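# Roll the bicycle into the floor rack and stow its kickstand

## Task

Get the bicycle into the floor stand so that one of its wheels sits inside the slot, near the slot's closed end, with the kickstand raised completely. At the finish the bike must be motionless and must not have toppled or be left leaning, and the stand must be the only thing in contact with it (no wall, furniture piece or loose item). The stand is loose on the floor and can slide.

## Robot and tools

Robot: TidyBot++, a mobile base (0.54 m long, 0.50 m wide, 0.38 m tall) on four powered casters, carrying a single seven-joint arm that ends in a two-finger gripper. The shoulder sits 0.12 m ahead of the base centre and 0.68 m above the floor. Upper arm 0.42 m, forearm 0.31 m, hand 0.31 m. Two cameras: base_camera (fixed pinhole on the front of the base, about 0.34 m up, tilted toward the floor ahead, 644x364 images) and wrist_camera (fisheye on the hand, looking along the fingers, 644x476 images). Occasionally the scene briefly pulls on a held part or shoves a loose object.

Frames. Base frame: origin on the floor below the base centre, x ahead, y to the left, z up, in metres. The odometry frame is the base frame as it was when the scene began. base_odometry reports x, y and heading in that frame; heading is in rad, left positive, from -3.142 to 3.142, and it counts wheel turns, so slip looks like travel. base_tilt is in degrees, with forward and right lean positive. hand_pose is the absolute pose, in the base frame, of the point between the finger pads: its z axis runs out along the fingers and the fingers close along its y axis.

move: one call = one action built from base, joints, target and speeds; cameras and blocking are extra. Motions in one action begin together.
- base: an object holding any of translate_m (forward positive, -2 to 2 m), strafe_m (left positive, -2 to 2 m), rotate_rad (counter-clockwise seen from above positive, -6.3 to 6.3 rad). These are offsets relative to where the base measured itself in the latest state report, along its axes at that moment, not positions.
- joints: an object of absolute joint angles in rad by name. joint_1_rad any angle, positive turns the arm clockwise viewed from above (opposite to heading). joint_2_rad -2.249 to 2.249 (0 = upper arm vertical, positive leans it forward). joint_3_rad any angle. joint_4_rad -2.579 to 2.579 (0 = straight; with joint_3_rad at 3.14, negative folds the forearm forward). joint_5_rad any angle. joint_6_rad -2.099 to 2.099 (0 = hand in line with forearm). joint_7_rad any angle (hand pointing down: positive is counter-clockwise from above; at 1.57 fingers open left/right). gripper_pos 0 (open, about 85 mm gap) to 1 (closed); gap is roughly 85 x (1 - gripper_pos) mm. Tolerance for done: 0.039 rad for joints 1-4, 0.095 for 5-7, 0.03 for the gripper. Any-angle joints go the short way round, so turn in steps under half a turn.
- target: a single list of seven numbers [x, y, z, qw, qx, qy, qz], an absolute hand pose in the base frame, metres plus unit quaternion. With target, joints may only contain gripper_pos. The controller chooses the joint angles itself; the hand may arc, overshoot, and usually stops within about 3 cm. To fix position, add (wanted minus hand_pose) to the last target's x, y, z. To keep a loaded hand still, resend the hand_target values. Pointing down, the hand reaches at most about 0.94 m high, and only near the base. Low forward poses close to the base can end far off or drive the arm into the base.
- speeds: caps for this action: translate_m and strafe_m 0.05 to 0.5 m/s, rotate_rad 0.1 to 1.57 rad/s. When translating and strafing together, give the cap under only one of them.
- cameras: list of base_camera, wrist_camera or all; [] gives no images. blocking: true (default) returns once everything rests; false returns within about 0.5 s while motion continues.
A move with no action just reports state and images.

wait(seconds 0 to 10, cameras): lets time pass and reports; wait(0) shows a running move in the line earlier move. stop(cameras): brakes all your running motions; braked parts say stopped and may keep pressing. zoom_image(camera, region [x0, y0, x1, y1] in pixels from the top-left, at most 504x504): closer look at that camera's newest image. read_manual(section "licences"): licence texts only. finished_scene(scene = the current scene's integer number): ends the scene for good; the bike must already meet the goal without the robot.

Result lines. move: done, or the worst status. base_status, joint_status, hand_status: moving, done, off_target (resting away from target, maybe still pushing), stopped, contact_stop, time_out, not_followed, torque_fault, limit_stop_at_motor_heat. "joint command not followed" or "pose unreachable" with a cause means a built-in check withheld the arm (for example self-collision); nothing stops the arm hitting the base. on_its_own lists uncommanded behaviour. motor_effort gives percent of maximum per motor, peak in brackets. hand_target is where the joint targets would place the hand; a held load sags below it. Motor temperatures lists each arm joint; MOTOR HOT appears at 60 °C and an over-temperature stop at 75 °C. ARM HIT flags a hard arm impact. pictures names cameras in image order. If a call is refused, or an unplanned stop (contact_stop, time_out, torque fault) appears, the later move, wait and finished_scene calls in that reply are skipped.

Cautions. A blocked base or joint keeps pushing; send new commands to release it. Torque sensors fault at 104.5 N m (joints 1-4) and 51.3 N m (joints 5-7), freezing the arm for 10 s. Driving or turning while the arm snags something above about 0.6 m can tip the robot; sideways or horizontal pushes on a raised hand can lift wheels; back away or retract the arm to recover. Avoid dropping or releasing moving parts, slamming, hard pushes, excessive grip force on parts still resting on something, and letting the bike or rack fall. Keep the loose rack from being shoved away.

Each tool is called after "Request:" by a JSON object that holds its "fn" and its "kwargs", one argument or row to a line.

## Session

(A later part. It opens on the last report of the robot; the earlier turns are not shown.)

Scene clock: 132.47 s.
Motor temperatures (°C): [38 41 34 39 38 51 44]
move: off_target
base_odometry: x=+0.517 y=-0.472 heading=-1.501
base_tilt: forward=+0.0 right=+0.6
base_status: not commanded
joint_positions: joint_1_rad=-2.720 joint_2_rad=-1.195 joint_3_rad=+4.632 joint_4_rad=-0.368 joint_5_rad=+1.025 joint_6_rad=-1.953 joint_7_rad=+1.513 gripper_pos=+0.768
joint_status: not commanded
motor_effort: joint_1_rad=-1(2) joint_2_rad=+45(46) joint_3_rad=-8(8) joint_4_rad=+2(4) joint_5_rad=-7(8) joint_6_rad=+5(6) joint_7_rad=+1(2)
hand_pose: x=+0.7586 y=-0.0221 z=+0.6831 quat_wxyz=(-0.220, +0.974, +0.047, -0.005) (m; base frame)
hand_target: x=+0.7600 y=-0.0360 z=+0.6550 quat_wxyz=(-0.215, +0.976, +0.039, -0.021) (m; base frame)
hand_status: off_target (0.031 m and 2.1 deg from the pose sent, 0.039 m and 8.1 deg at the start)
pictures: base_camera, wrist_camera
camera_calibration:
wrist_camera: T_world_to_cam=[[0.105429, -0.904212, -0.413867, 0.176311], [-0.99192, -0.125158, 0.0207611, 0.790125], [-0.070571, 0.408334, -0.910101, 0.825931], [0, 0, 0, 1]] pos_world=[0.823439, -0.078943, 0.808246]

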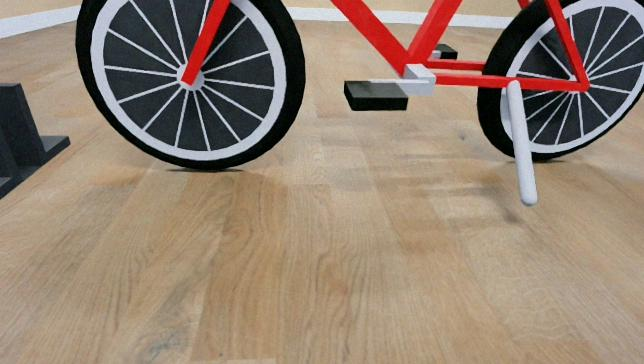

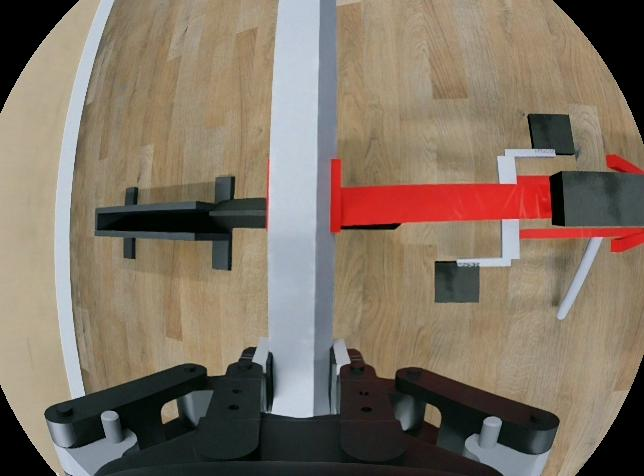

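Request:
{"fn": "move", "kwargs": {
  "target": [0.769,-0.0456,0.650,-0.2119,0.9715,0.1066,-0.0037],
  "cameras": []
}}

Request:
{"fn": "move", "kwargs": {
  "base": {"strafe_m": 0.10, "translate_m": -0.018},
  "speeds": {"strafe_m": 0.08},
  "cameras": []
}}

Request:
{"fn": "move", "kwargs": {
  "target": [0.770,-0.038,0.654,-0.2142,0.9758,0.0560,-0.0165]
}}

Request:
{"fn": "zoom_image", "kwargs": {
  "camera": "wrist_camera",
  "region": [80, 150, 280, 290]
}}

Request:
{"fn": "zoom_image", "kwargs": {
  "camera": "base_camera",
  "region": [0, 70, 260, 210]
}}

Scene clock: 134.07 s.
Motor temperatures (°C): [38 41 34 39 38 51 44]
move: off_target
base_odometry: x=+0.517 y=-0.472 heading=-1.501
base_tilt: forward=+0.0 right=+0.6
base_status: not commanded
joint_positions: joint_1_rad=-2.766 joint_2_rad=-1.198 joint_3_rad=+4.608 joint_4_rad=-0.200 joint_5_rad=+1.118 joint_6_rad=-1.974 joint_7_rad=+1.725 gripper_pos=+0.768
joint_status: not commanded
motor_effort: joint_1_rad=+0(4) joint_2_rad=+46(48) joint_3_rad=-5(8) joint_4_rad=+1(4) joint_5_rad=-6(7) joint_6_rad=+4(6) joint_7_rad=+1(1)
hand_pose: x=+0.7742 y=-0.0460 z=+0.6837 quat_wxyz=(-0.217, +0.972, +0.088, +0.026) (m; base frame)
hand_target: x=+0.7690 y=-0.0456 z=+0.6500 quat_wxyz=(-0.212, +0.971, +0.107, -0.004) (m; base frame)
hand_status: off_target (0.034 m and 4.0 deg from the pose sent, 0.042 m and 6.9 deg at the start)
pictures: none
No camera images: "cameras" was empty.

Scene clock: 135.97 s.
Motor temperatures (°C): [38 41 34 39 38 51 44]
move: done
base_odometry: x=+0.615 y=-0.447 heading=-1.501
base_tilt: forward=+0.0 right=+0.6
base_status: done
joint_positions: joint_1_rad=-2.786 joint_2_rad=-1.199 joint_3_rad=+4.604 joint_4_rad=-0.193 joint_5_rad=+1.126 joint_6_rad=-1.978 joint_7_rad=+1.733 gripper_pos=+0.768
joint_status: not commanded
motor_effort: joint_1_rad=-1(8) joint_2_rad=+46(48) joint_3_rad=-5(6) joint_4_rad=+1(2) joint_5_rad=-7(10) joint_6_rad=+3(4) joint_7_rad=+0(1)
hand_pose: x=+0.7748 y=-0.0357 z=+0.6830 quat_wxyz=(-0.217, +0.971, +0.097, +0.023) (m; base frame)
hand_target: x=+0.7690 y=-0.0456 z=+0.6500 quat_wxyz=(-0.212, +0.971, +0.107, -0.004) (m; base frame)
hand_status: not commanded
pictures: none
No camera images: "cameras" was empty.

Scene clock: 136.80 s.
Motor temperatures (°C): [38 41 34 39 38 51 44]
move: off_target
base_odometry: x=+0.615 y=-0.447 heading=-1.501
base_tilt: forward=+0.0 right=+0.6
base_status: not commanded
joint_positions: joint_1_rad=-2.812 joint_2_rad=-1.199 joint_3_rad=+4.599 joint_4_rad=-0.131 joint_5_rad=+1.143 joint_6_rad=-1.992 joint_7_rad=+1.724 gripper_pos=+0.768
joint_status: not commanded
motor_effort: joint_1_rad=+0(2) joint_2_rad=+43(47) joint_3_rad=-4(5) joint_4_rad=+0(2) joint_5_rad=-6(7) joint_6_rad=+3(3) joint_7_rad=+0(0)
hand_pose: x=+0.7767 y=-0.0348 z=+0.6841 quat_wxyz=(-0.222, +0.972, +0.077, +0.020) (m; base frame)
hand_target: x=+0.7700 y=-0.0380 z=+0.6540 quat_wxyz=(-0.214, +0.975, +0.056, -0.017) (m; base frame)
hand_status: off_target (0.031 m and 5.0 deg from the pose sent, 0.029 m and 6.6 deg at the start)
pictures: base_camera, wrist_camera
camera_calibration:
wrist_camera: T_world_to_cam=[[0.173615, -0.894401, -0.412195, 0.109541], [-0.984272, -0.171465, -0.042519, 0.84218], [-0.0326479, 0.413094, -0.910103, 0.804088], [0, 0, 0, 1]] pos_world=[0.836168, -0.0897852, 0.812764]

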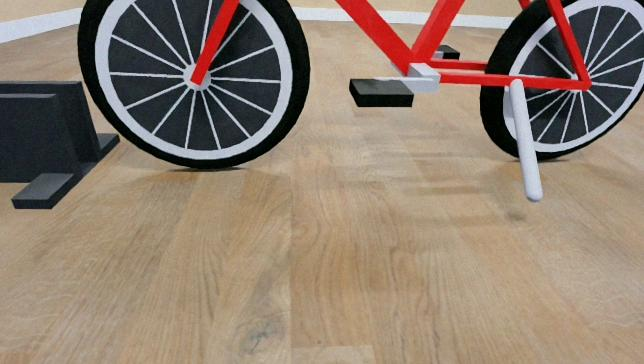

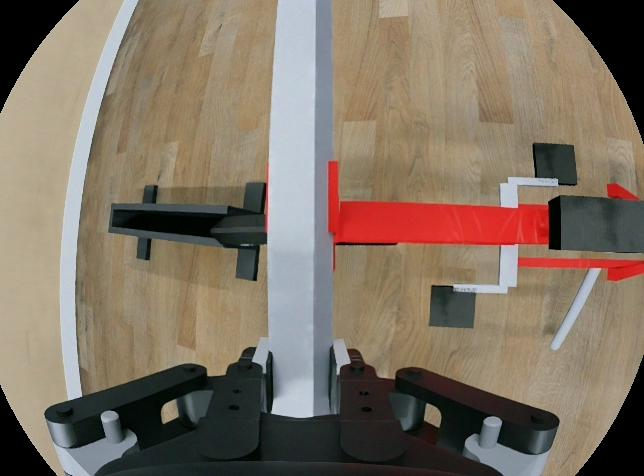

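Scaled by 2.520.

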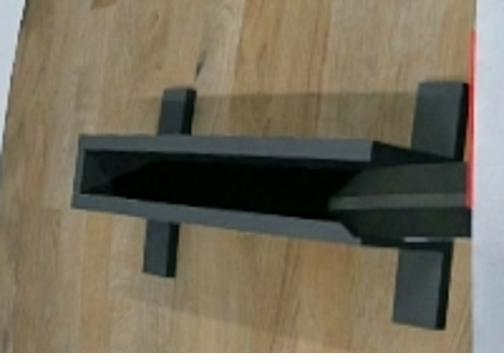

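Scaled by 1.938.

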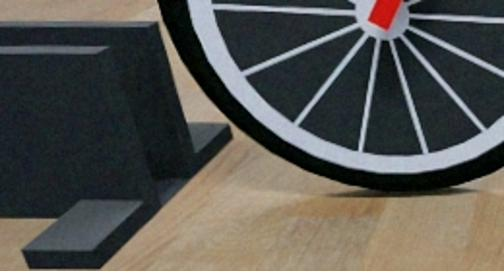

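Request:
{"fn": "move", "kwargs": {
  "base": {"translate_m": 0.03},
  "speeds": {"translate_m": 0.1},
  "target": [0.750,-0.038,0.654,-0.2142,0.9758,0.0560,-0.0165],
  "cameras": []
}}

Request:
{"fn": "move", "kwargs": {
  "base": {"strafe_m": 0.06, "translate_m": 0.025},
  "speeds": {"strafe_m": 0.1},
  "target": [0.725,-0.038,0.654,-0.2142,0.9758,0.0560,-0.0165]
}}

Request:
{"fn": "zoom_image", "kwargs": {
  "camera": "wrist_camera",
  "region": [80, 150, 280, 290]
}}

Request:
{"fn": "zoom_image", "kwargs": {
  "camera": "base_camera",
  "region": [0, 70, 260, 210]
}}

Scene clock: 139.03 s.
Motor temperatures (°C): [38 41 34 39 38 51 44]
move: off_target
base_odometry: x=+0.618 y=-0.477 heading=-1.501
base_tilt: forward=+0.0 right=+0.6
base_status: done
joint_positions: joint_1_rad=-2.664 joint_2_rad=-1.190 joint_3_rad=+4.600 joint_4_rad=-0.475 joint_5_rad=+1.072 joint_6_rad=-1.977 joint_7_rad=+1.557 gripper_pos=+0.768
joint_status: not commanded
motor_effort: joint_1_rad=-1(3) joint_2_rad=+37(44) joint_3_rad=-5(6) joint_4_rad=+2(2) joint_5_rad=-3(7) joint_6_rad=+3(5) joint_7_rad=-1(1)
hand_pose: x=+0.7384 y=-0.0428 z=+0.6803 quat_wxyz=(-0.190, +0.978, +0.090, -0.013) (m; base frame)
hand_target: x=+0.7500 y=-0.0380 z=+0.6540 quat_wxyz=(-0.214, +0.975, +0.056, -0.016) (m; base frame)
hand_status: off_target (0.029 m and 4.9 deg from the pose sent, 0.040 m and 5.0 deg at the start)
pictures: none
No camera images: "cameras" was empty.

Scene clock: 140.70 s.
Motor temperatures (°C): [38 41 34 39 38 51 44]
move: off_target
base_odometry: x=+0.679 y=-0.498 heading=-1.501
base_tilt: forward=+0.0 right=+0.6
base_status: done
joint_positions: joint_1_rad=-2.546 joint_2_rad=-1.165 joint_3_rad=+4.630 joint_4_rad=-0.705 joint_5_rad=+0.961 joint_6_rad=-1.896 joint_7_rad=+1.459 gripper_pos=+0.771
joint_status: not commanded
motor_effort: joint_1_rad=-1(4) joint_2_rad=+35(39) joint_3_rad=-7(8) joint_4_rad=+4(6) joint_5_rad=-4(5) joint_6_rad=+4(5) joint_7_rad=+0(1)
hand_pose: x=+0.7143 y=-0.0439 z=+0.6800 quat_wxyz=(-0.186, +0.978, +0.092, -0.010) (m; base frame)
hand_target: x=+0.7250 y=-0.0380 z=+0.6540 quat_wxyz=(-0.214, +0.975, +0.056, -0.016) (m; base frame)
hand_status: off_target (0.029 m and 5.3 deg from the pose sent, 0.030 m and 4.9 deg at the start)
pictures: base_camera, wrist_camera
camera_calibration:
wrist_camera: T_world_to_cam=[[0.191933, -0.91719, -0.349178, 0.0536172], [-0.977154, -0.211689, 0.0189331, 0.73043], [-0.0912823, 0.337566, -0.936865, 0.858817], [0, 0, 0, 1]] pos_world=[0.781847, -0.0861063, 0.809488]

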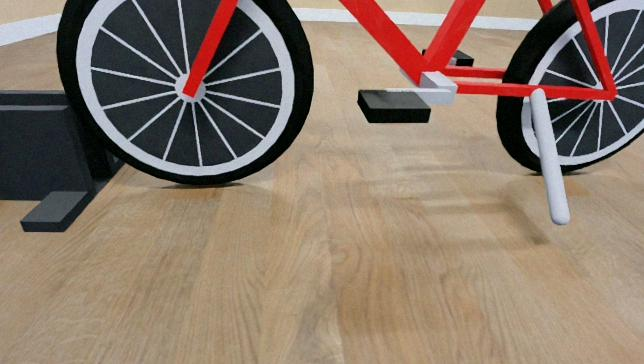

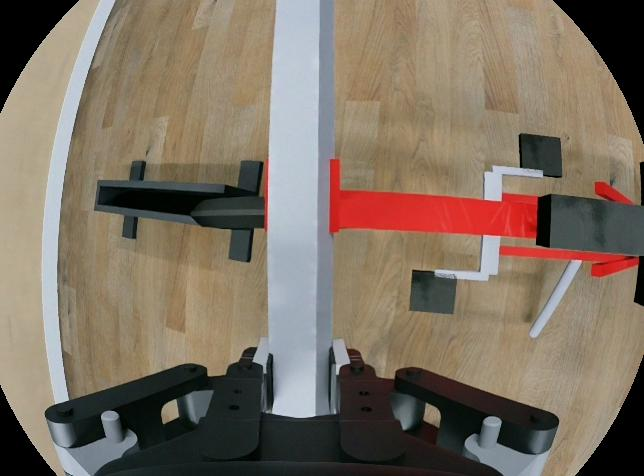

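Scaled by 2.520.

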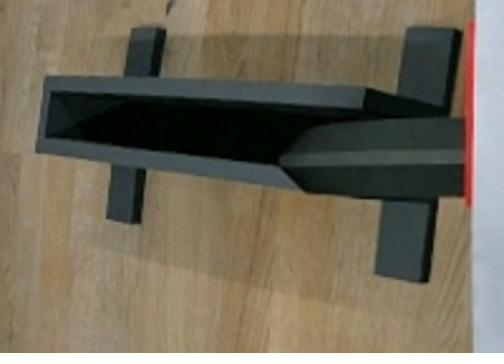

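Scaled by 1.938.

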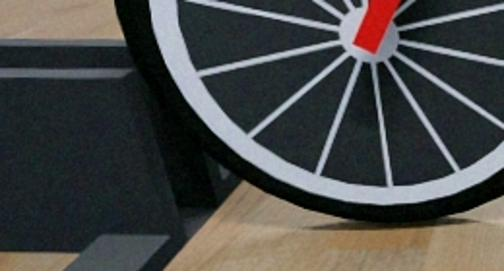

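Request:
{"fn": "move", "kwargs": {
  "target": [0.728,-0.034,0.656,-0.2157,0.9763,0.0167,-0.0262]
}}

Request:
{"fn": "zoom_image", "kwargs": {
  "camera": "wrist_camera",
  "region": [80, 150, 280, 290]
}}

Request:
{"fn": "zoom_image", "kwargs": {
  "camera": "base_camera",
  "region": [0, 70, 260, 210]
}}

Scene clock: 141.70 s.
Motor temperatures (°C): [38 41 34 39 38 51 44]
move: off_target
base_odometry: x=+0.679 y=-0.498 heading=-1.501
base_tilt: forward=+0.0 right=+0.6
base_status: not commanded
joint_positions: joint_1_rad=-2.553 joint_2_rad=-1.162 joint_3_rad=+4.638 joint_4_rad=-0.691 joint_5_rad=+0.953 joint_6_rad=-1.896 joint_7_rad=+1.388 gripper_pos=+0.771
joint_status: not commanded
motor_effort: joint_1_rad=+0(3) joint_2_rad=+34(35) joint_3_rad=-7(7) joint_4_rad=+4(5) joint_5_rad=-3(5) joint_6_rad=+4(4) joint_7_rad=-1(1)
hand_pose: x=+0.7164 y=-0.0420 z=+0.6820 quat_wxyz=(-0.188, +0.980, +0.054, -0.016) (m; base frame)
hand_target: x=+0.7280 y=-0.0340 z=+0.6560 quat_wxyz=(-0.216, +0.976, +0.017, -0.026) (m; base frame)
hand_status: off_target (0.030 m and 5.5 deg from the pose sent, 0.029 m and 9.5 deg at the start)
pictures: base_camera, wrist_camera
camera_calibration:
wrist_camera: T_world_to_cam=[[0.116132, -0.927773, -0.354614, 0.113195], [-0.989065, -0.140701, 0.0442076, 0.727086], [-0.0909093, 0.345602, -0.933967, 0.858356], [0, 0, 0, 1]] pos_world=[0.784022, -0.0893293, 0.809674]

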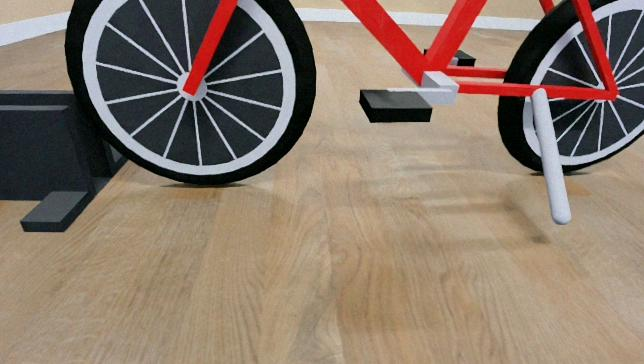

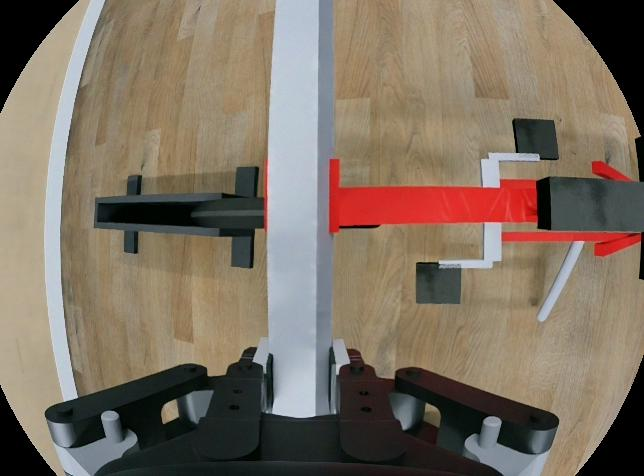

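Scaled by 2.520.

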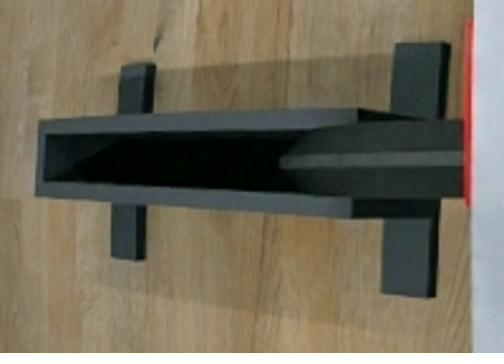

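Scaled by 1.938.

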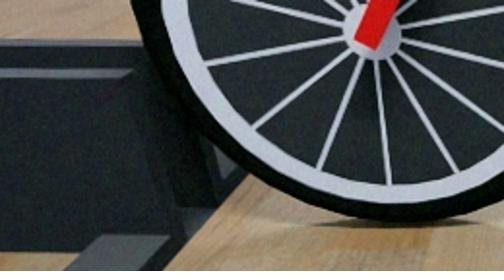

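Request:
{"fn": "move", "kwargs": {
  "base": {"strafe_m": 0.06, "translate_m": -0.005},
  "speeds": {"strafe_m": 0.08}
}}

Request:
{"fn": "zoom_image", "kwargs": {
  "camera": "wrist_camera",
  "region": [80, 150, 280, 290]
}}

Request:
{"fn": "zoom_image", "kwargs": {
  "camera": "base_camera",
  "region": [0, 70, 260, 210]
}}

Scene clock: 148.10 s.
Motor temperatures (°C): [38 41 34 39 38 51 44]
move: done
base_odometry: x=+0.739 y=-0.489 heading=-1.501
base_tilt: forward=+0.0 right=+0.6
base_status: done
joint_positions: joint_1_rad=-2.558 joint_2_rad=-1.159 joint_3_rad=+4.644 joint_4_rad=-0.685 joint_5_rad=+0.951 joint_6_rad=-1.896 joint_7_rad=+1.386 gripper_pos=+0.771
joint_status: not commanded
motor_effort: joint_1_rad=+0(6) joint_2_rad=+37(39) joint_3_rad=-8(8) joint_4_rad=+4(6) joint_5_rad=-3(7) joint_6_rad=+4(5) joint_7_rad=+0(1)
hand_pose: x=+0.7175 y=-0.0407 z=+0.6824 quat_wxyz=(-0.187, +0.981, +0.052, -0.016) (m; base frame)
hand_target: x=+0.7280 y=-0.0340 z=+0.6560 quat_wxyz=(-0.216, +0.976, +0.017, -0.026) (m; base frame)
hand_status: not commanded
pictures: base_camera, wrist_camera
camera_calibration:
wrist_camera: T_world_to_cam=[[0.112212, -0.929135, -0.352302, 0.11563], [-0.989575, -0.136701, 0.0453347, 0.728154], [-0.0902819, 0.343542, -0.934788, 0.858433], [0, 0, 0, 1]] pos_world=[0.785088, -0.0879328, 0.810178]

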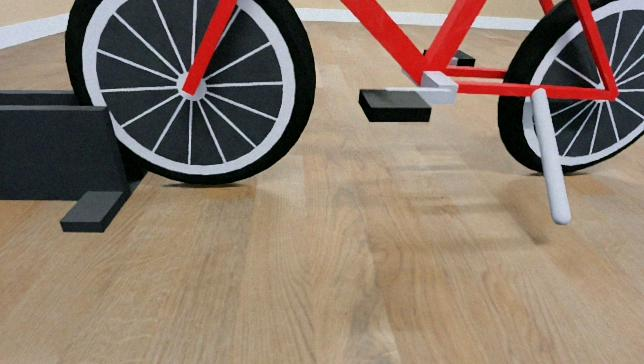

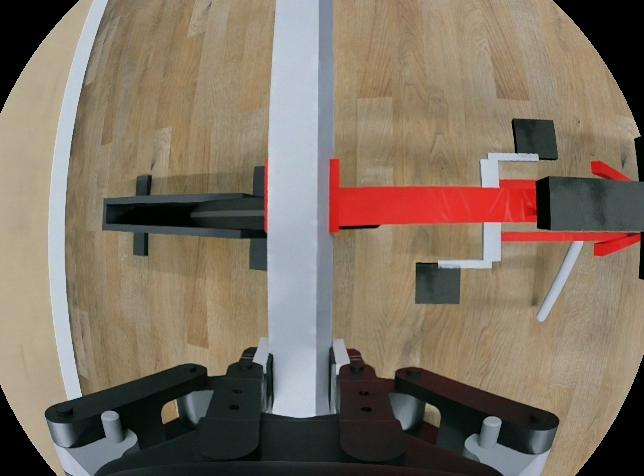

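Scaled by 2.520.

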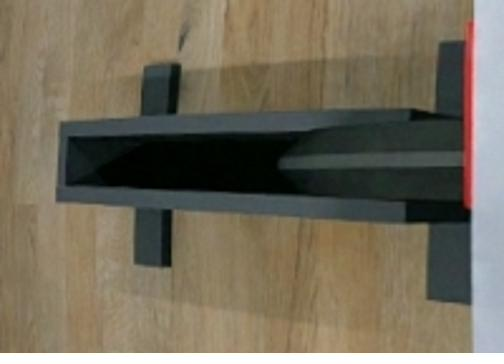

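Scaled by 1.938.

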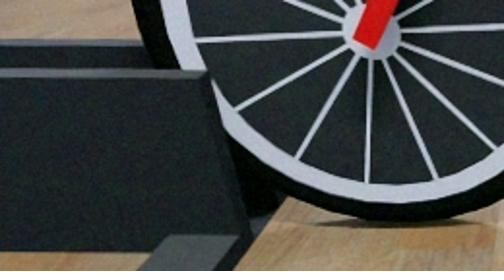

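Request:
{"fn": "move", "kwargs": {
  "base": {"strafe_m": 0.12, "translate_m": -0.0095},
  "speeds": {"strafe_m": 0.1}
}}

Request:
{"fn": "zoom_image", "kwargs": {
  "camera": "wrist_camera",
  "region": [80, 150, 280, 290]
}}

Scene clock: 150.40 s.
Motor temperatures (°C): [38 41 34 39 38 51 44]
move: done
base_odometry: x=+0.858 y=-0.471 heading=-1.501
base_tilt: forward=+0.0 right=+0.6
base_status: done
joint_positions: joint_1_rad=-2.554 joint_2_rad=-1.158 joint_3_rad=+4.647 joint_4_rad=-0.683 joint_5_rad=+0.948 joint_6_rad=-1.895 joint_7_rad=+1.385 gripper_pos=+0.771
joint_status: not commanded
motor_effort: joint_1_rad=-1(6) joint_2_rad=+36(39) joint_3_rad=-8(9) joint_4_rad=+3(6) joint_5_rad=-4(7) joint_6_rad=+4(5) joint_7_rad=+0(1)
hand_pose: x=+0.7175 y=-0.0436 z=+0.6826 quat_wxyz=(-0.187, +0.981, +0.049, -0.016) (m; base frame)
hand_target: x=+0.7280 y=-0.0340 z=+0.6560 quat_wxyz=(-0.216, +0.976, +0.017, -0.026) (m; base frame)
hand_status: not commanded
pictures: base_camera, wrist_camera
camera_calibration:
wrist_camera: T_world_to_cam=[[0.105381, -0.929767, -0.352745, 0.118232], [-0.990475, -0.129748, 0.0460897, 0.728204], [-0.0886205, 0.344528, -0.934584, 0.858323], [0, 0, 0, 1]] pos_world=[0.784874, -0.0913052, 0.810318]

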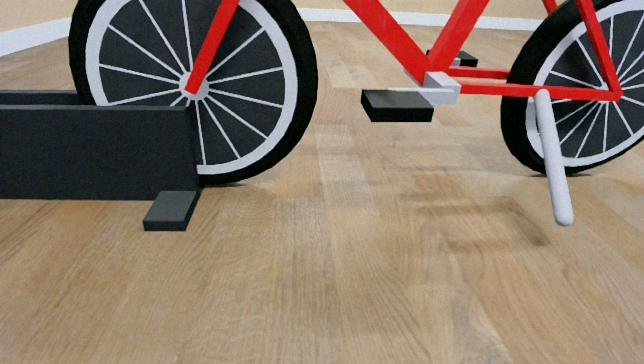

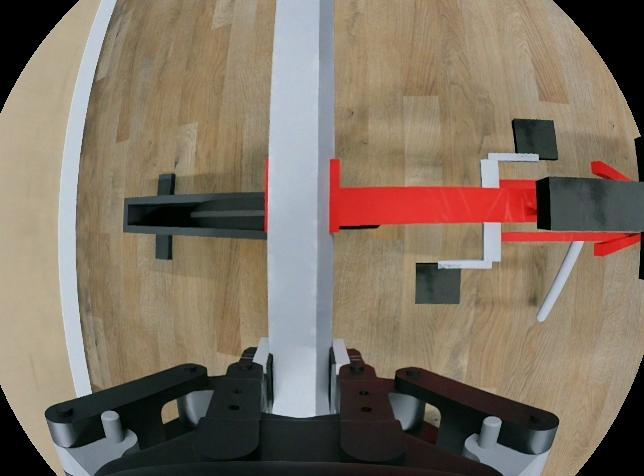

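Scaled by 2.520.

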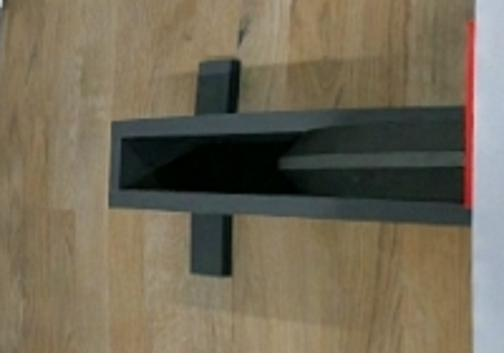

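Request:
{"fn": "move", "kwargs": {
  "base": {"strafe_m": 0.15, "translate_m": -0.0125},
  "speeds": {"strafe_m": 0.1}
}}

Request:
{"fn": "zoom_image", "kwargs": {
  "camera": "wrist_camera",
  "region": [80, 150, 280, 290]
}}

Scene clock: 152.73 s.
Motor temperatures (°C): [38 41 34 39 38 51 44]
move: done
base_odometry: x=+1.007 y=-0.449 heading=-1.501
base_tilt: forward=+0.0 right=+0.6
base_status: done
joint_positions: joint_1_rad=-2.562 joint_2_rad=-1.157 joint_3_rad=+4.650 joint_4_rad=-0.683 joint_5_rad=+0.946 joint_6_rad=-1.894 joint_7_rad=+1.383 gripper_pos=+0.771
joint_status: not commanded
motor_effort: joint_1_rad=+0(7) joint_2_rad=+38(40) joint_3_rad=-8(9) joint_4_rad=+4(6) joint_5_rad=-5(8) joint_6_rad=+3(6) joint_7_rad=+0(0)
hand_pose: x=+0.7178 y=-0.0386 z=+0.6829 quat_wxyz=(-0.187, +0.981, +0.052, -0.017) (m; base frame)
hand_target: x=+0.7280 y=-0.0340 z=+0.6560 quat_wxyz=(-0.216, +0.976, +0.017, -0.026) (m; base frame)
hand_status: not commanded
pictures: base_camera, wrist_camera
camera_calibration:
wrist_camera: T_world_to_cam=[[0.110911, -0.92925, -0.352409, 0.118732], [-0.989639, -0.135798, 0.0466165, 0.727898], [-0.0911749, 0.343588, -0.934684, 0.858705], [0, 0, 0, 1]] pos_world=[0.78548, -0.085862, 0.810528]

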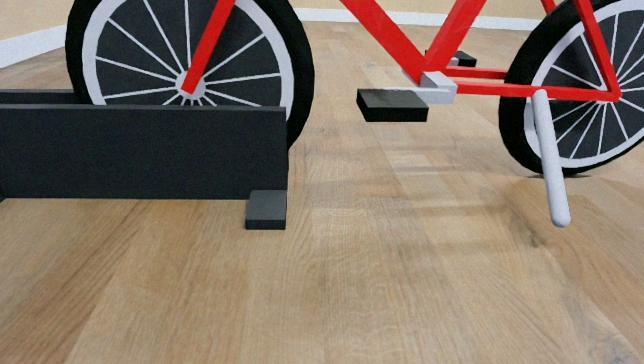

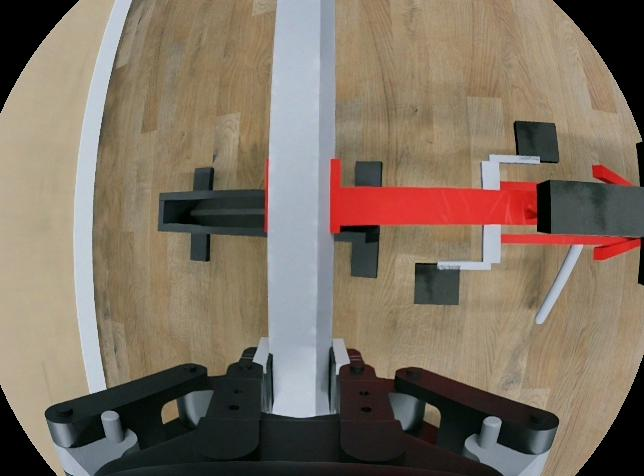

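Scaled by 2.520.

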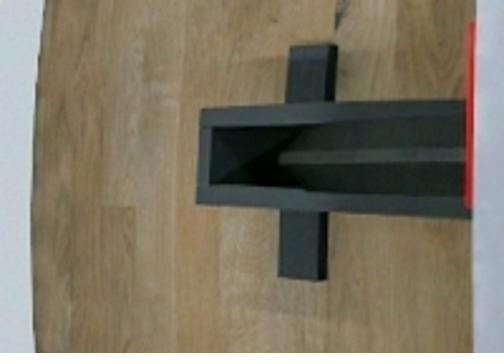

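Request:
{"fn": "move", "kwargs": {
  "base": {"strafe_m": 0.13, "translate_m": -0.011},
  "speeds": {"strafe_m": 0.1}
}}

Request:
{"fn": "zoom_image", "kwargs": {
  "camera": "wrist_camera",
  "region": [80, 150, 280, 290]
}}

Request:
{"fn": "zoom_image", "kwargs": {
  "camera": "base_camera",
  "region": [0, 70, 400, 230]
}}

Scene clock: 155.00 s.
Motor temperatures (°C): [38 41 34 39 38 51 44]
move: done
base_odometry: x=+1.136 y=-0.429 heading=-1.502
base_tilt: forward=+0.0 right=+0.6
base_status: done
joint_positions: joint_1_rad=-2.562 joint_2_rad=-1.157 joint_3_rad=+4.650 joint_4_rad=-0.684 joint_5_rad=+0.945 joint_6_rad=-1.892 joint_7_rad=+1.383 gripper_pos=+0.771
joint_status: not commanded
motor_effort: joint_1_rad=-1(6) joint_2_rad=+39(41) joint_3_rad=-8(10) joint_4_rad=+4(7) joint_5_rad=-5(8) joint_6_rad=+3(5) joint_7_rad=+0(1)
hand_pose: x=+0.7182 y=-0.0384 z=+0.6827 quat_wxyz=(-0.187, +0.981, +0.052, -0.016) (m; base frame)
hand_target: x=+0.7280 y=-0.0340 z=+0.6560 quat_wxyz=(-0.216, +0.976, +0.017, -0.026) (m; base frame)
hand_status: not commanded
pictures: base_camera, wrist_camera
camera_calibration:
wrist_camera: T_world_to_cam=[[0.110991, -0.929104, -0.35277, 0.119004], [-0.989749, -0.135438, 0.0453062, 0.729291], [-0.0898728, 0.344126, -0.934612, 0.857575], [0, 0, 0, 1]] pos_world=[0.785679, -0.0857732, 0.81044]

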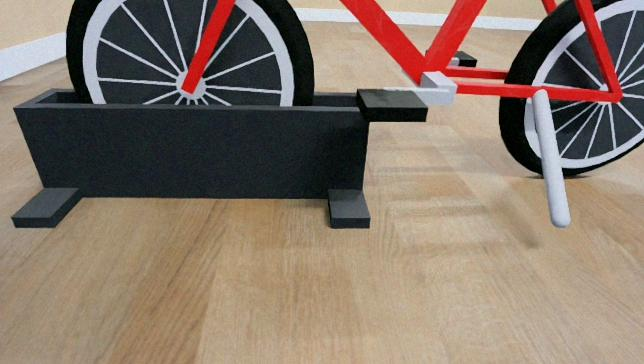

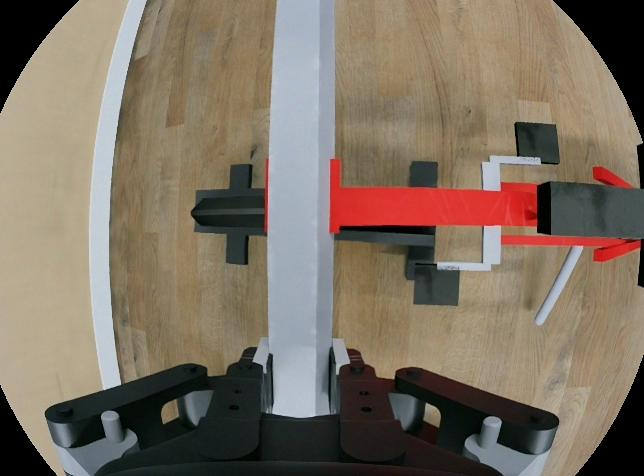

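Scaled by 2.520.

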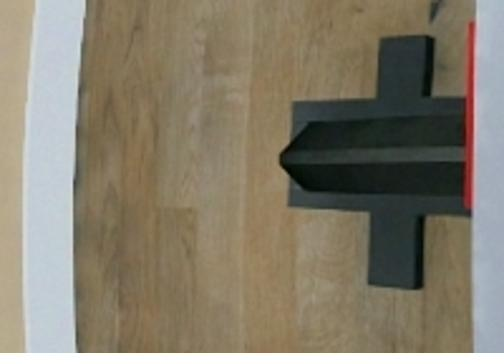

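Scaled by 1.260.

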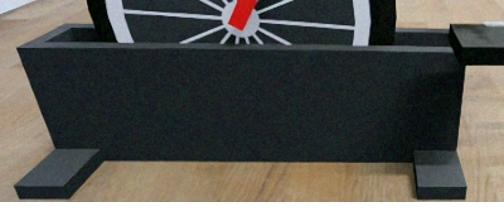

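Request:
{"fn": "move", "kwargs": {
  "base": {"strafe_m": 0.03, "translate_m": -0.0025},
  "speeds": {"strafe_m": 0.05}
}}

Request:
{"fn": "zoom_image", "kwargs": {
  "camera": "base_camera",
  "region": [0, 70, 200, 170]
}}

Request:
{"fn": "zoom_image", "kwargs": {
  "camera": "wrist_camera",
  "region": [80, 150, 280, 290]
}}

Scene clock: 156.60 s.
Motor temperatures (°C): [38 41 34 39 38 51 44]
move: done
base_odometry: x=+1.166 y=-0.425 heading=-1.502
base_tilt: forward=+0.0 right=+0.6
base_status: done
joint_positions: joint_1_rad=-2.559 joint_2_rad=-1.157 joint_3_rad=+4.651 joint_4_rad=-0.684 joint_5_rad=+0.945 joint_6_rad=-1.892 joint_7_rad=+1.383 gripper_pos=+0.771
joint_status: not commanded
motor_effort: joint_1_rad=-1(5) joint_2_rad=+38(40) joint_3_rad=-8(9) joint_4_rad=+4(6) joint_5_rad=-4(7) joint_6_rad=+3(4) joint_7_rad=+0(1)
hand_pose: x=+0.7180 y=-0.0403 z=+0.6827 quat_wxyz=(-0.187, +0.981, +0.050, -0.016) (m; base frame)
hand_target: x=+0.7280 y=-0.0340 z=+0.6560 quat_wxyz=(-0.216, +0.976, +0.017, -0.026) (m; base frame)
hand_status: not commanded
pictures: base_camera, wrist_camera
camera_calibration:
wrist_camera: T_world_to_cam=[[0.107952, -0.929463, -0.352767, 0.119376], [-0.990177, -0.132238, 0.045408, 0.729261], [-0.0888542, 0.3444, -0.934609, 0.85746], [0, 0, 0, 1]] pos_world=[0.7854, -0.0879177, 0.810388]

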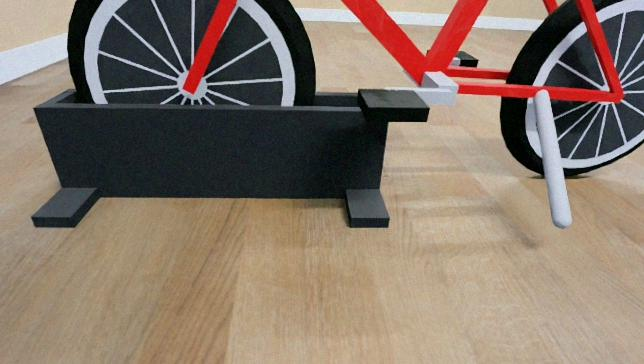

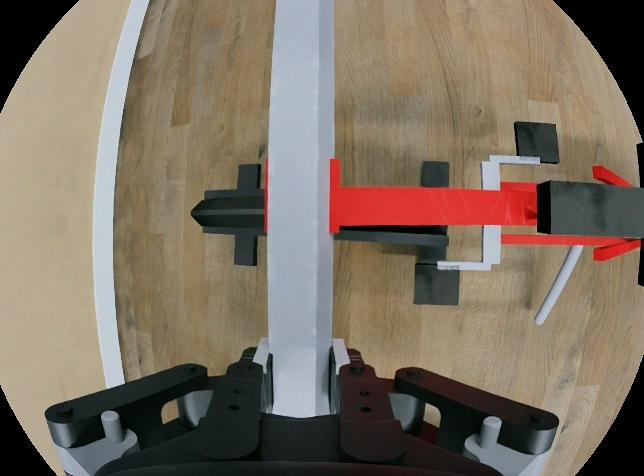

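Scaled by 2.520.

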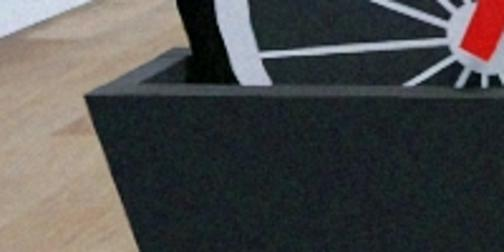

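Scaled by 2.520.

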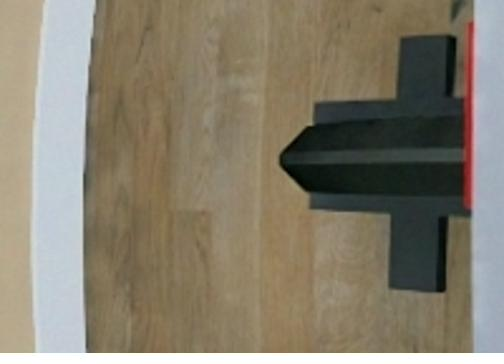

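Request:
{"fn": "move", "kwargs": {
  "base": {"strafe_m": 0.013, "translate_m": -0.001},
  "speeds": {"strafe_m": 0.05}
}}

Request:
{"fn": "zoom_image", "kwargs": {
  "camera": "base_camera",
  "region": [0, 70, 200, 170]
}}

Scene clock: 157.57 s.
Motor temperatures (°C): [38 41 34 39 38 51 44]
move: done
base_odometry: x=+1.179 y=-0.423 heading=-1.502
base_tilt: forward=+0.0 right=+0.6
base_status: done
joint_positions: joint_1_rad=-2.560 joint_2_rad=-1.157 joint_3_rad=+4.651 joint_4_rad=-0.685 joint_5_rad=+0.944 joint_6_rad=-1.891 joint_7_rad=+1.383 gripper_pos=+0.771
joint_status: not commanded
motor_effort: joint_1_rad=+1(5) joint_2_rad=+38(41) joint_3_rad=-8(10) joint_4_rad=+5(6) joint_5_rad=-4(7) joint_6_rad=+3(4) joint_7_rad=+0(1)
hand_pose: x=+0.7182 y=-0.0392 z=+0.6827 quat_wxyz=(-0.188, +0.981, +0.051, -0.016) (m; base frame)
hand_target: x=+0.7280 y=-0.0340 z=+0.6560 quat_wxyz=(-0.216, +0.976, +0.017, -0.026) (m; base frame)
hand_status: not commanded
pictures: base_camera, wrist_camera
camera_calibration:
wrist_camera: T_world_to_cam=[[0.10952, -0.92906, -0.353346, 0.119717], [-0.99, -0.133753, 0.0448276, 0.729826], [-0.0889088, 0.344903, -0.934418, 0.857047], [0, 0, 0, 1]] pos_world=[0.785616, -0.0867574, 0.810426]

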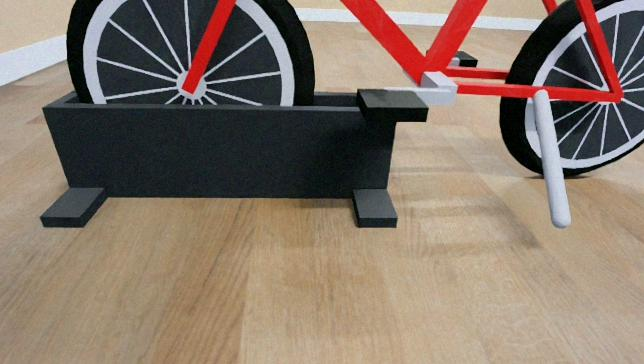

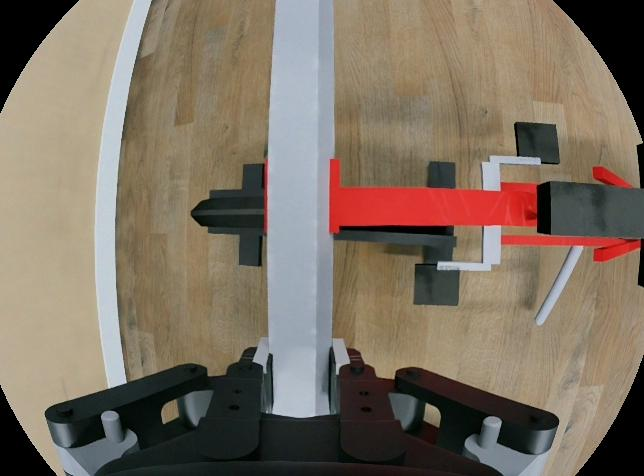

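Scaled by 2.520.

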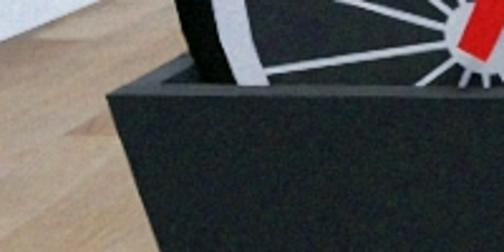

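Request:
{"fn": "move", "kwargs": {
  "base": {"strafe_m": 0.012, "translate_m": -0.001},
  "speeds": {"strafe_m": 0.05}
}}

Request:
{"fn": "zoom_image", "kwargs": {
  "camera": "base_camera",
  "region": [0, 70, 200, 170]
}}

Request:
{"fn": "zoom_image", "kwargs": {
  "camera": "base_camera",
  "region": [340, 40, 644, 240]
}}

Scene clock: 158.47 s.
Motor temperatures (°C): [38 42 34 39 38 51 44]
move: done
base_odometry: x=+1.191 y=-0.421 heading=-1.502
base_tilt: forward=+0.0 right=+0.6
base_status: done
joint_positions: joint_1_rad=-2.560 joint_2_rad=-1.157 joint_3_rad=+4.651 joint_4_rad=-0.685 joint_5_rad=+0.944 joint_6_rad=-1.891 joint_7_rad=+1.383 gripper_pos=+0.771
joint_status: not commanded
motor_effort: joint_1_rad=+1(5) joint_2_rad=+38(40) joint_3_rad=-8(10) joint_4_rad=+5(6) joint_5_rad=-4(7) joint_6_rad=+3(4) joint_7_rad=+0(1)
hand_pose: x=+0.7183 y=-0.0393 z=+0.6827 quat_wxyz=(-0.188, +0.981, +0.051, -0.016) (m; base frame)
hand_target: x=+0.7280 y=-0.0340 z=+0.6560 quat_wxyz=(-0.216, +0.976, +0.017, -0.026) (m; base frame)
hand_status: not commanded
pictures: base_camera, wrist_camera
camera_calibration:
wrist_camera: T_world_to_cam=[[0.109168, -0.928992, -0.353634, 0.120021], [-0.990061, -0.133351, 0.0446761, 0.729993], [-0.0886611, 0.345242, -0.934316, 0.856869], [0, 0, 0, 1]] pos_world=[0.785606, -0.0869842, 0.810417]

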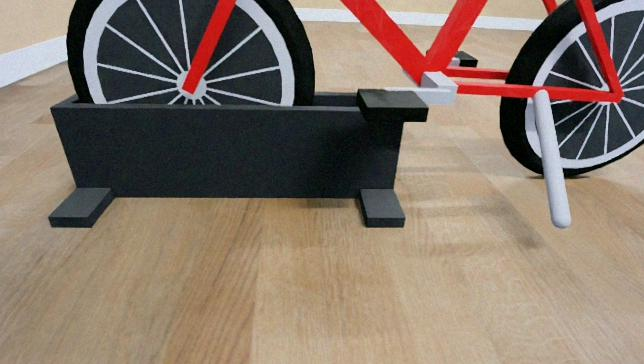

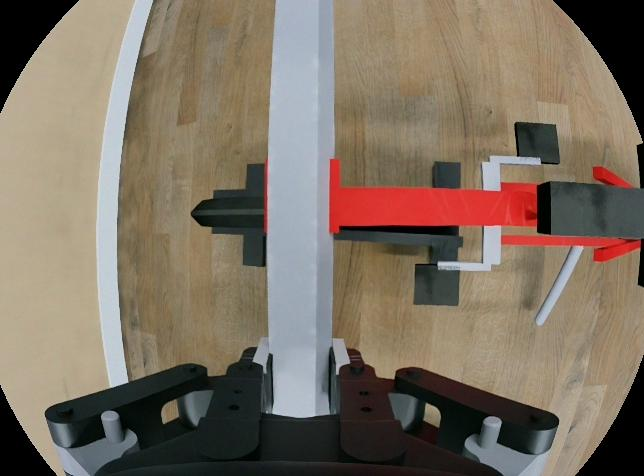

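Scaled by 2.520.

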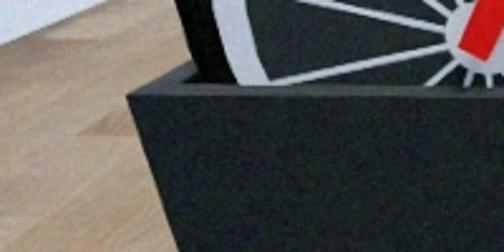

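Scaled by 1.658.

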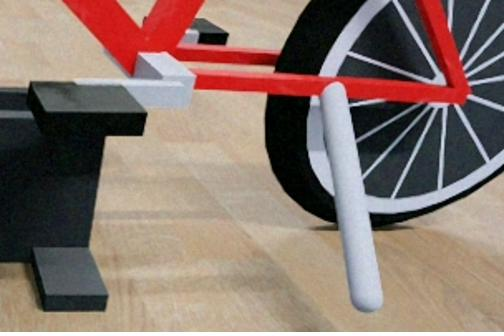

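Request:
{"fn": "move", "kwargs": {
  "target": [0.756,-0.034,0.656,-0.2161,0.9757,0.0120,-0.0475]
}}

Request:
{"fn": "zoom_image", "kwargs": {
  "camera": "base_camera",
  "region": [0, 70, 200, 170]
}}

Scene clock: 160.53 s.
Motor temperatures (°C): [38 42 34 39 38 51 44]
move: off_target
base_odometry: x=+1.191 y=-0.421 heading=-1.502
base_tilt: forward=+0.0 right=+0.6
base_status: not commanded
joint_positions: joint_1_rad=-2.777 joint_2_rad=-1.185 joint_3_rad=+4.610 joint_4_rad=-0.208 joint_5_rad=+1.118 joint_6_rad=-2.027 joint_7_rad=+1.539 gripper_pos=+0.771
joint_status: not commanded
motor_effort: joint_1_rad=-1(1) joint_2_rad=+45(46) joint_3_rad=-6(11) joint_4_rad=+3(6) joint_5_rad=-8(9) joint_6_rad=+5(6) joint_7_rad=-3(3)
hand_pose: x=+0.7576 y=-0.0379 z=+0.6911 quat_wxyz=(-0.213, +0.977, +0.013, -0.017) (m; base frame)
hand_target: x=+0.7560 y=-0.0340 z=+0.6560 quat_wxyz=(-0.216, +0.975, +0.012, -0.047) (m; base frame)
hand_status: off_target (0.035 m and 3.6 deg from the pose sent, 0.047 m and 6.6 deg at the start)
pictures: base_camera, wrist_camera
camera_calibration:
wrist_camera: T_world_to_cam=[[0.0345867, -0.915702, -0.400367, 0.209328], [-0.996297, -0.0631453, 0.0583556, 0.766663], [-0.0787176, 0.396866, -0.914495, 0.848424], [0, 0, 0, 1]] pos_world=[0.82337, -0.0966168, 0.814948]

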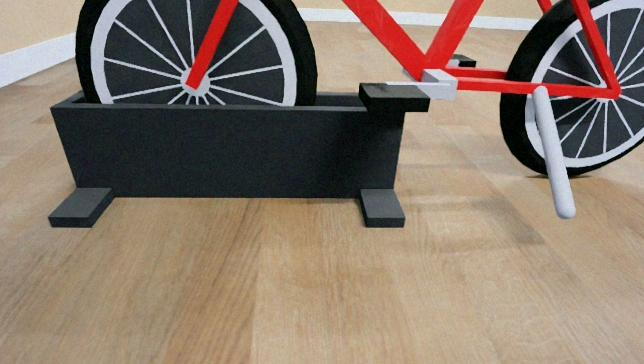

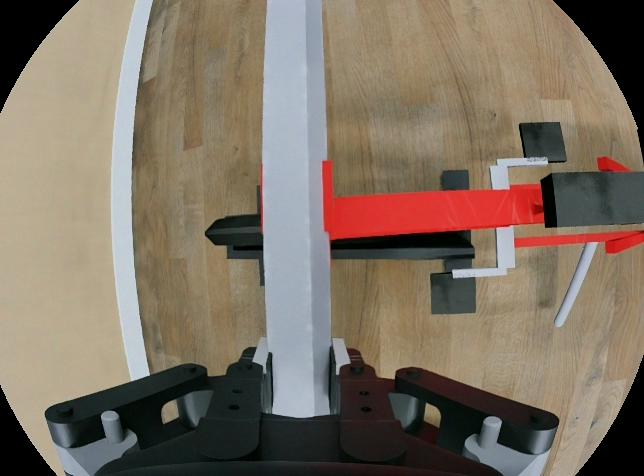

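Scaled by 2.520.

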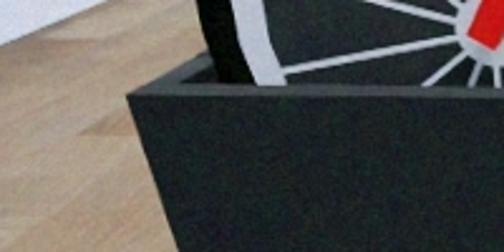

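Request:
{"fn": "move", "kwargs": {
  "target": [0.765,-0.039,0.654,-0.2143,0.9754,0.0457,-0.0391]
}}

Request:
{"fn": "zoom_image", "kwargs": {
  "camera": "base_camera",
  "region": [0, 70, 200, 170]
}}

Request:
{"fn": "zoom_image", "kwargs": {
  "camera": "wrist_camera",
  "region": [180, 150, 480, 330]
}}

Scene clock: 171.40 s.
Motor temperatures (°C): [38 42 34 39 38 51 44]
move: time_out
base_odometry: x=+1.191 y=-0.421 heading=-1.502
base_tilt: forward=+0.0 right=+0.6
base_status: not commanded
joint_positions: joint_1_rad=-2.949 joint_2_rad=-1.139 joint_3_rad=+4.432 joint_4_rad=+0.077 joint_5_rad=+1.524 joint_6_rad=-2.061 joint_7_rad=+1.749 gripper_pos=+0.784
joint_status: not commanded
motor_effort: joint_1_rad=-1(19) joint_2_rad=+47(79) joint_3_rad=-1(13) joint_4_rad=-4(9) joint_5_rad=-6(21) joint_6_rad=+0(8) joint_7_rad=+0(10)
hand_pose: x=+0.7634 y=-0.0396 z=+0.7000 quat_wxyz=(-0.166, +0.986, +0.031, -0.003) (m; base frame)
hand_target: x=+0.7621 y=-0.0372 z=+0.7029 quat_wxyz=(-0.172, +0.985, +0.032, -0.003) (m; base frame)
hand_status: time_out (0.046 m and 7.2 deg from the pose sent, 0.038 m and 4.5 deg at the start; a joint's target at an end of its range on 90 of 300 steps)
pictures: base_camera, wrist_camera
camera_calibration:
wrist_camera: T_world_to_cam=[[0.0757872, -0.947432, -0.310853, 0.115793], [-0.995547, -0.0894205, 0.0298214, 0.790197], [-0.0560503, 0.307209, -0.94999, 0.861681], [0, 0, 0, 1]] pos_world=[0.8262, -0.08435, 0.831019]

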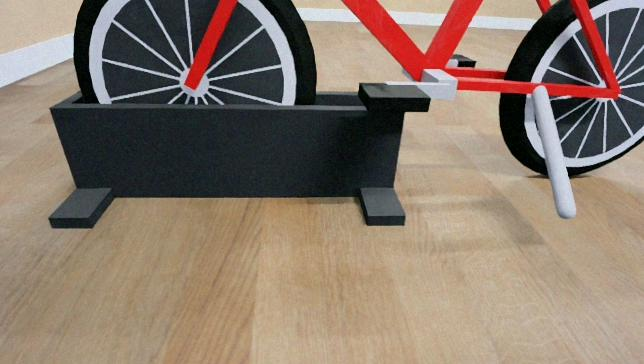

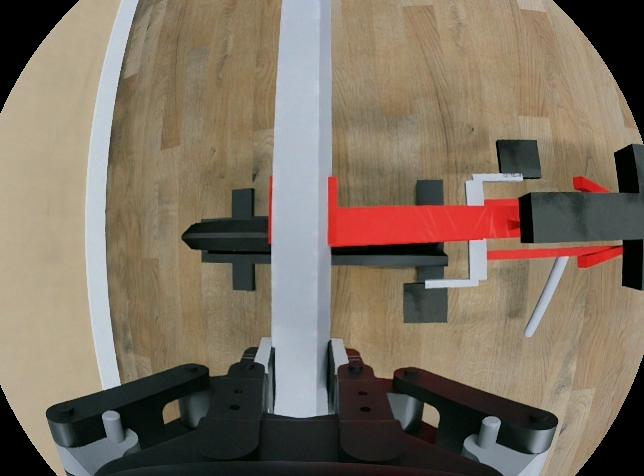

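Scaled by 2.520.

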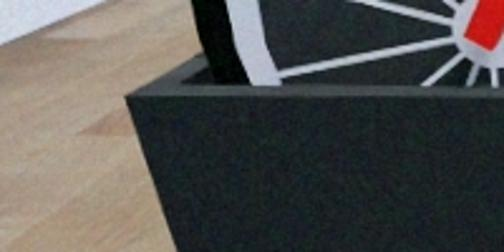

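Scaled by 1.680.

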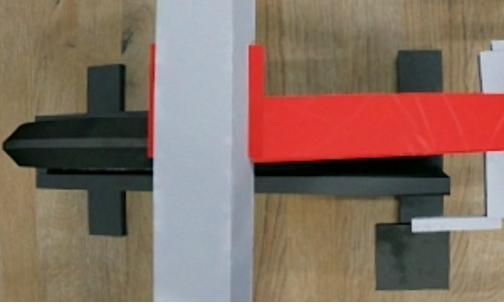

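Request:
{"fn": "move", "kwargs": {
  "base": {"translate_m": 0.05},
  "speeds": {"translate_m": 0.1},
  "target": [0.715,-0.038,0.675,-0.2100,0.9763,0.0330,-0.0330]
}}

Request:
{"fn": "zoom_image", "kwargs": {
  "camera": "wrist_camera",
  "region": [180, 150, 480, 330]
}}

Scene clock: 173.80 s.
Motor temperatures (°C): [38 42 34 39 38 51 44]
move: off_target
base_odometry: x=+1.195 y=-0.471 heading=-1.502
base_tilt: forward=+0.0 right=+0.6
base_status: done
joint_positions: joint_1_rad=-3.020 joint_2_rad=-0.934 joint_3_rad=+3.789 joint_4_rad=+0.583 joint_5_rad=+2.214 joint_6_rad=-1.921 joint_7_rad=+1.972 gripper_pos=+0.784
joint_status: not commanded
motor_effort: joint_1_rad=-1(3) joint_2_rad=+39(56) joint_3_rad=+1(2) joint_4_rad=-9(9) joint_5_rad=-5(8) joint_6_rad=-5(6) joint_7_rad=-1(1)
hand_pose: x=+0.7212 y=-0.0421 z=+0.7033 quat_wxyz=(-0.224, +0.974, +0.020, -0.008) (m; base frame)
hand_target: x=+0.7150 y=-0.0380 z=+0.6750 quat_wxyz=(-0.210, +0.977, +0.033, -0.033) (m; base frame)
hand_status: off_target (0.029 m and 3.6 deg from the pose sent, 0.054 m and 6.2 deg at the start)
pictures: base_camera, wrist_camera
camera_calibration:
wrist_camera: T_world_to_cam=[[0.050345, -0.905671, -0.420982, 0.21516], [-0.996633, -0.0728743, 0.0375897, 0.743906], [-0.0647227, 0.417672, -0.90629, 0.84336], [0, 0, 0, 1]] pos_world=[0.785153, -0.103172, 0.826944]

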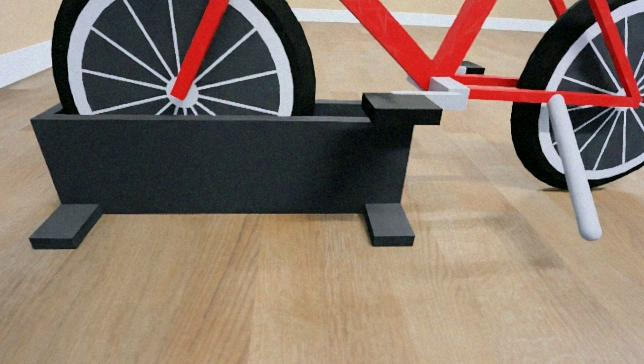

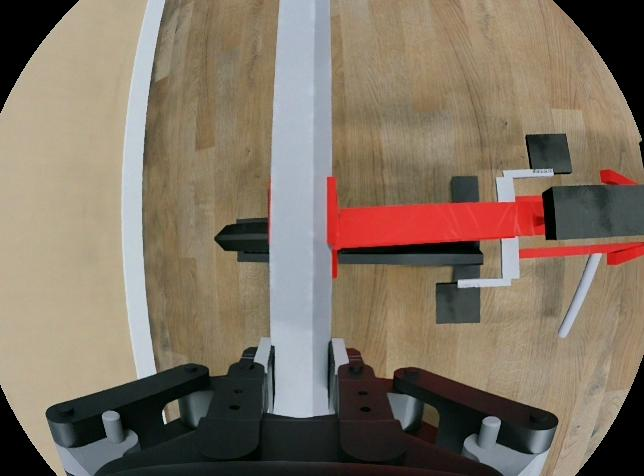

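Scaled by 1.680.

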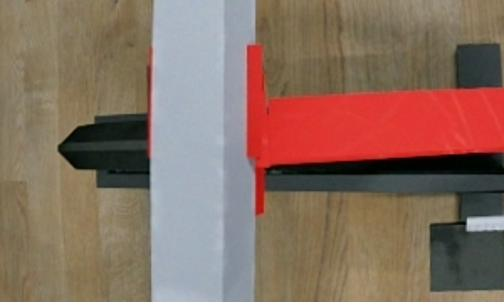

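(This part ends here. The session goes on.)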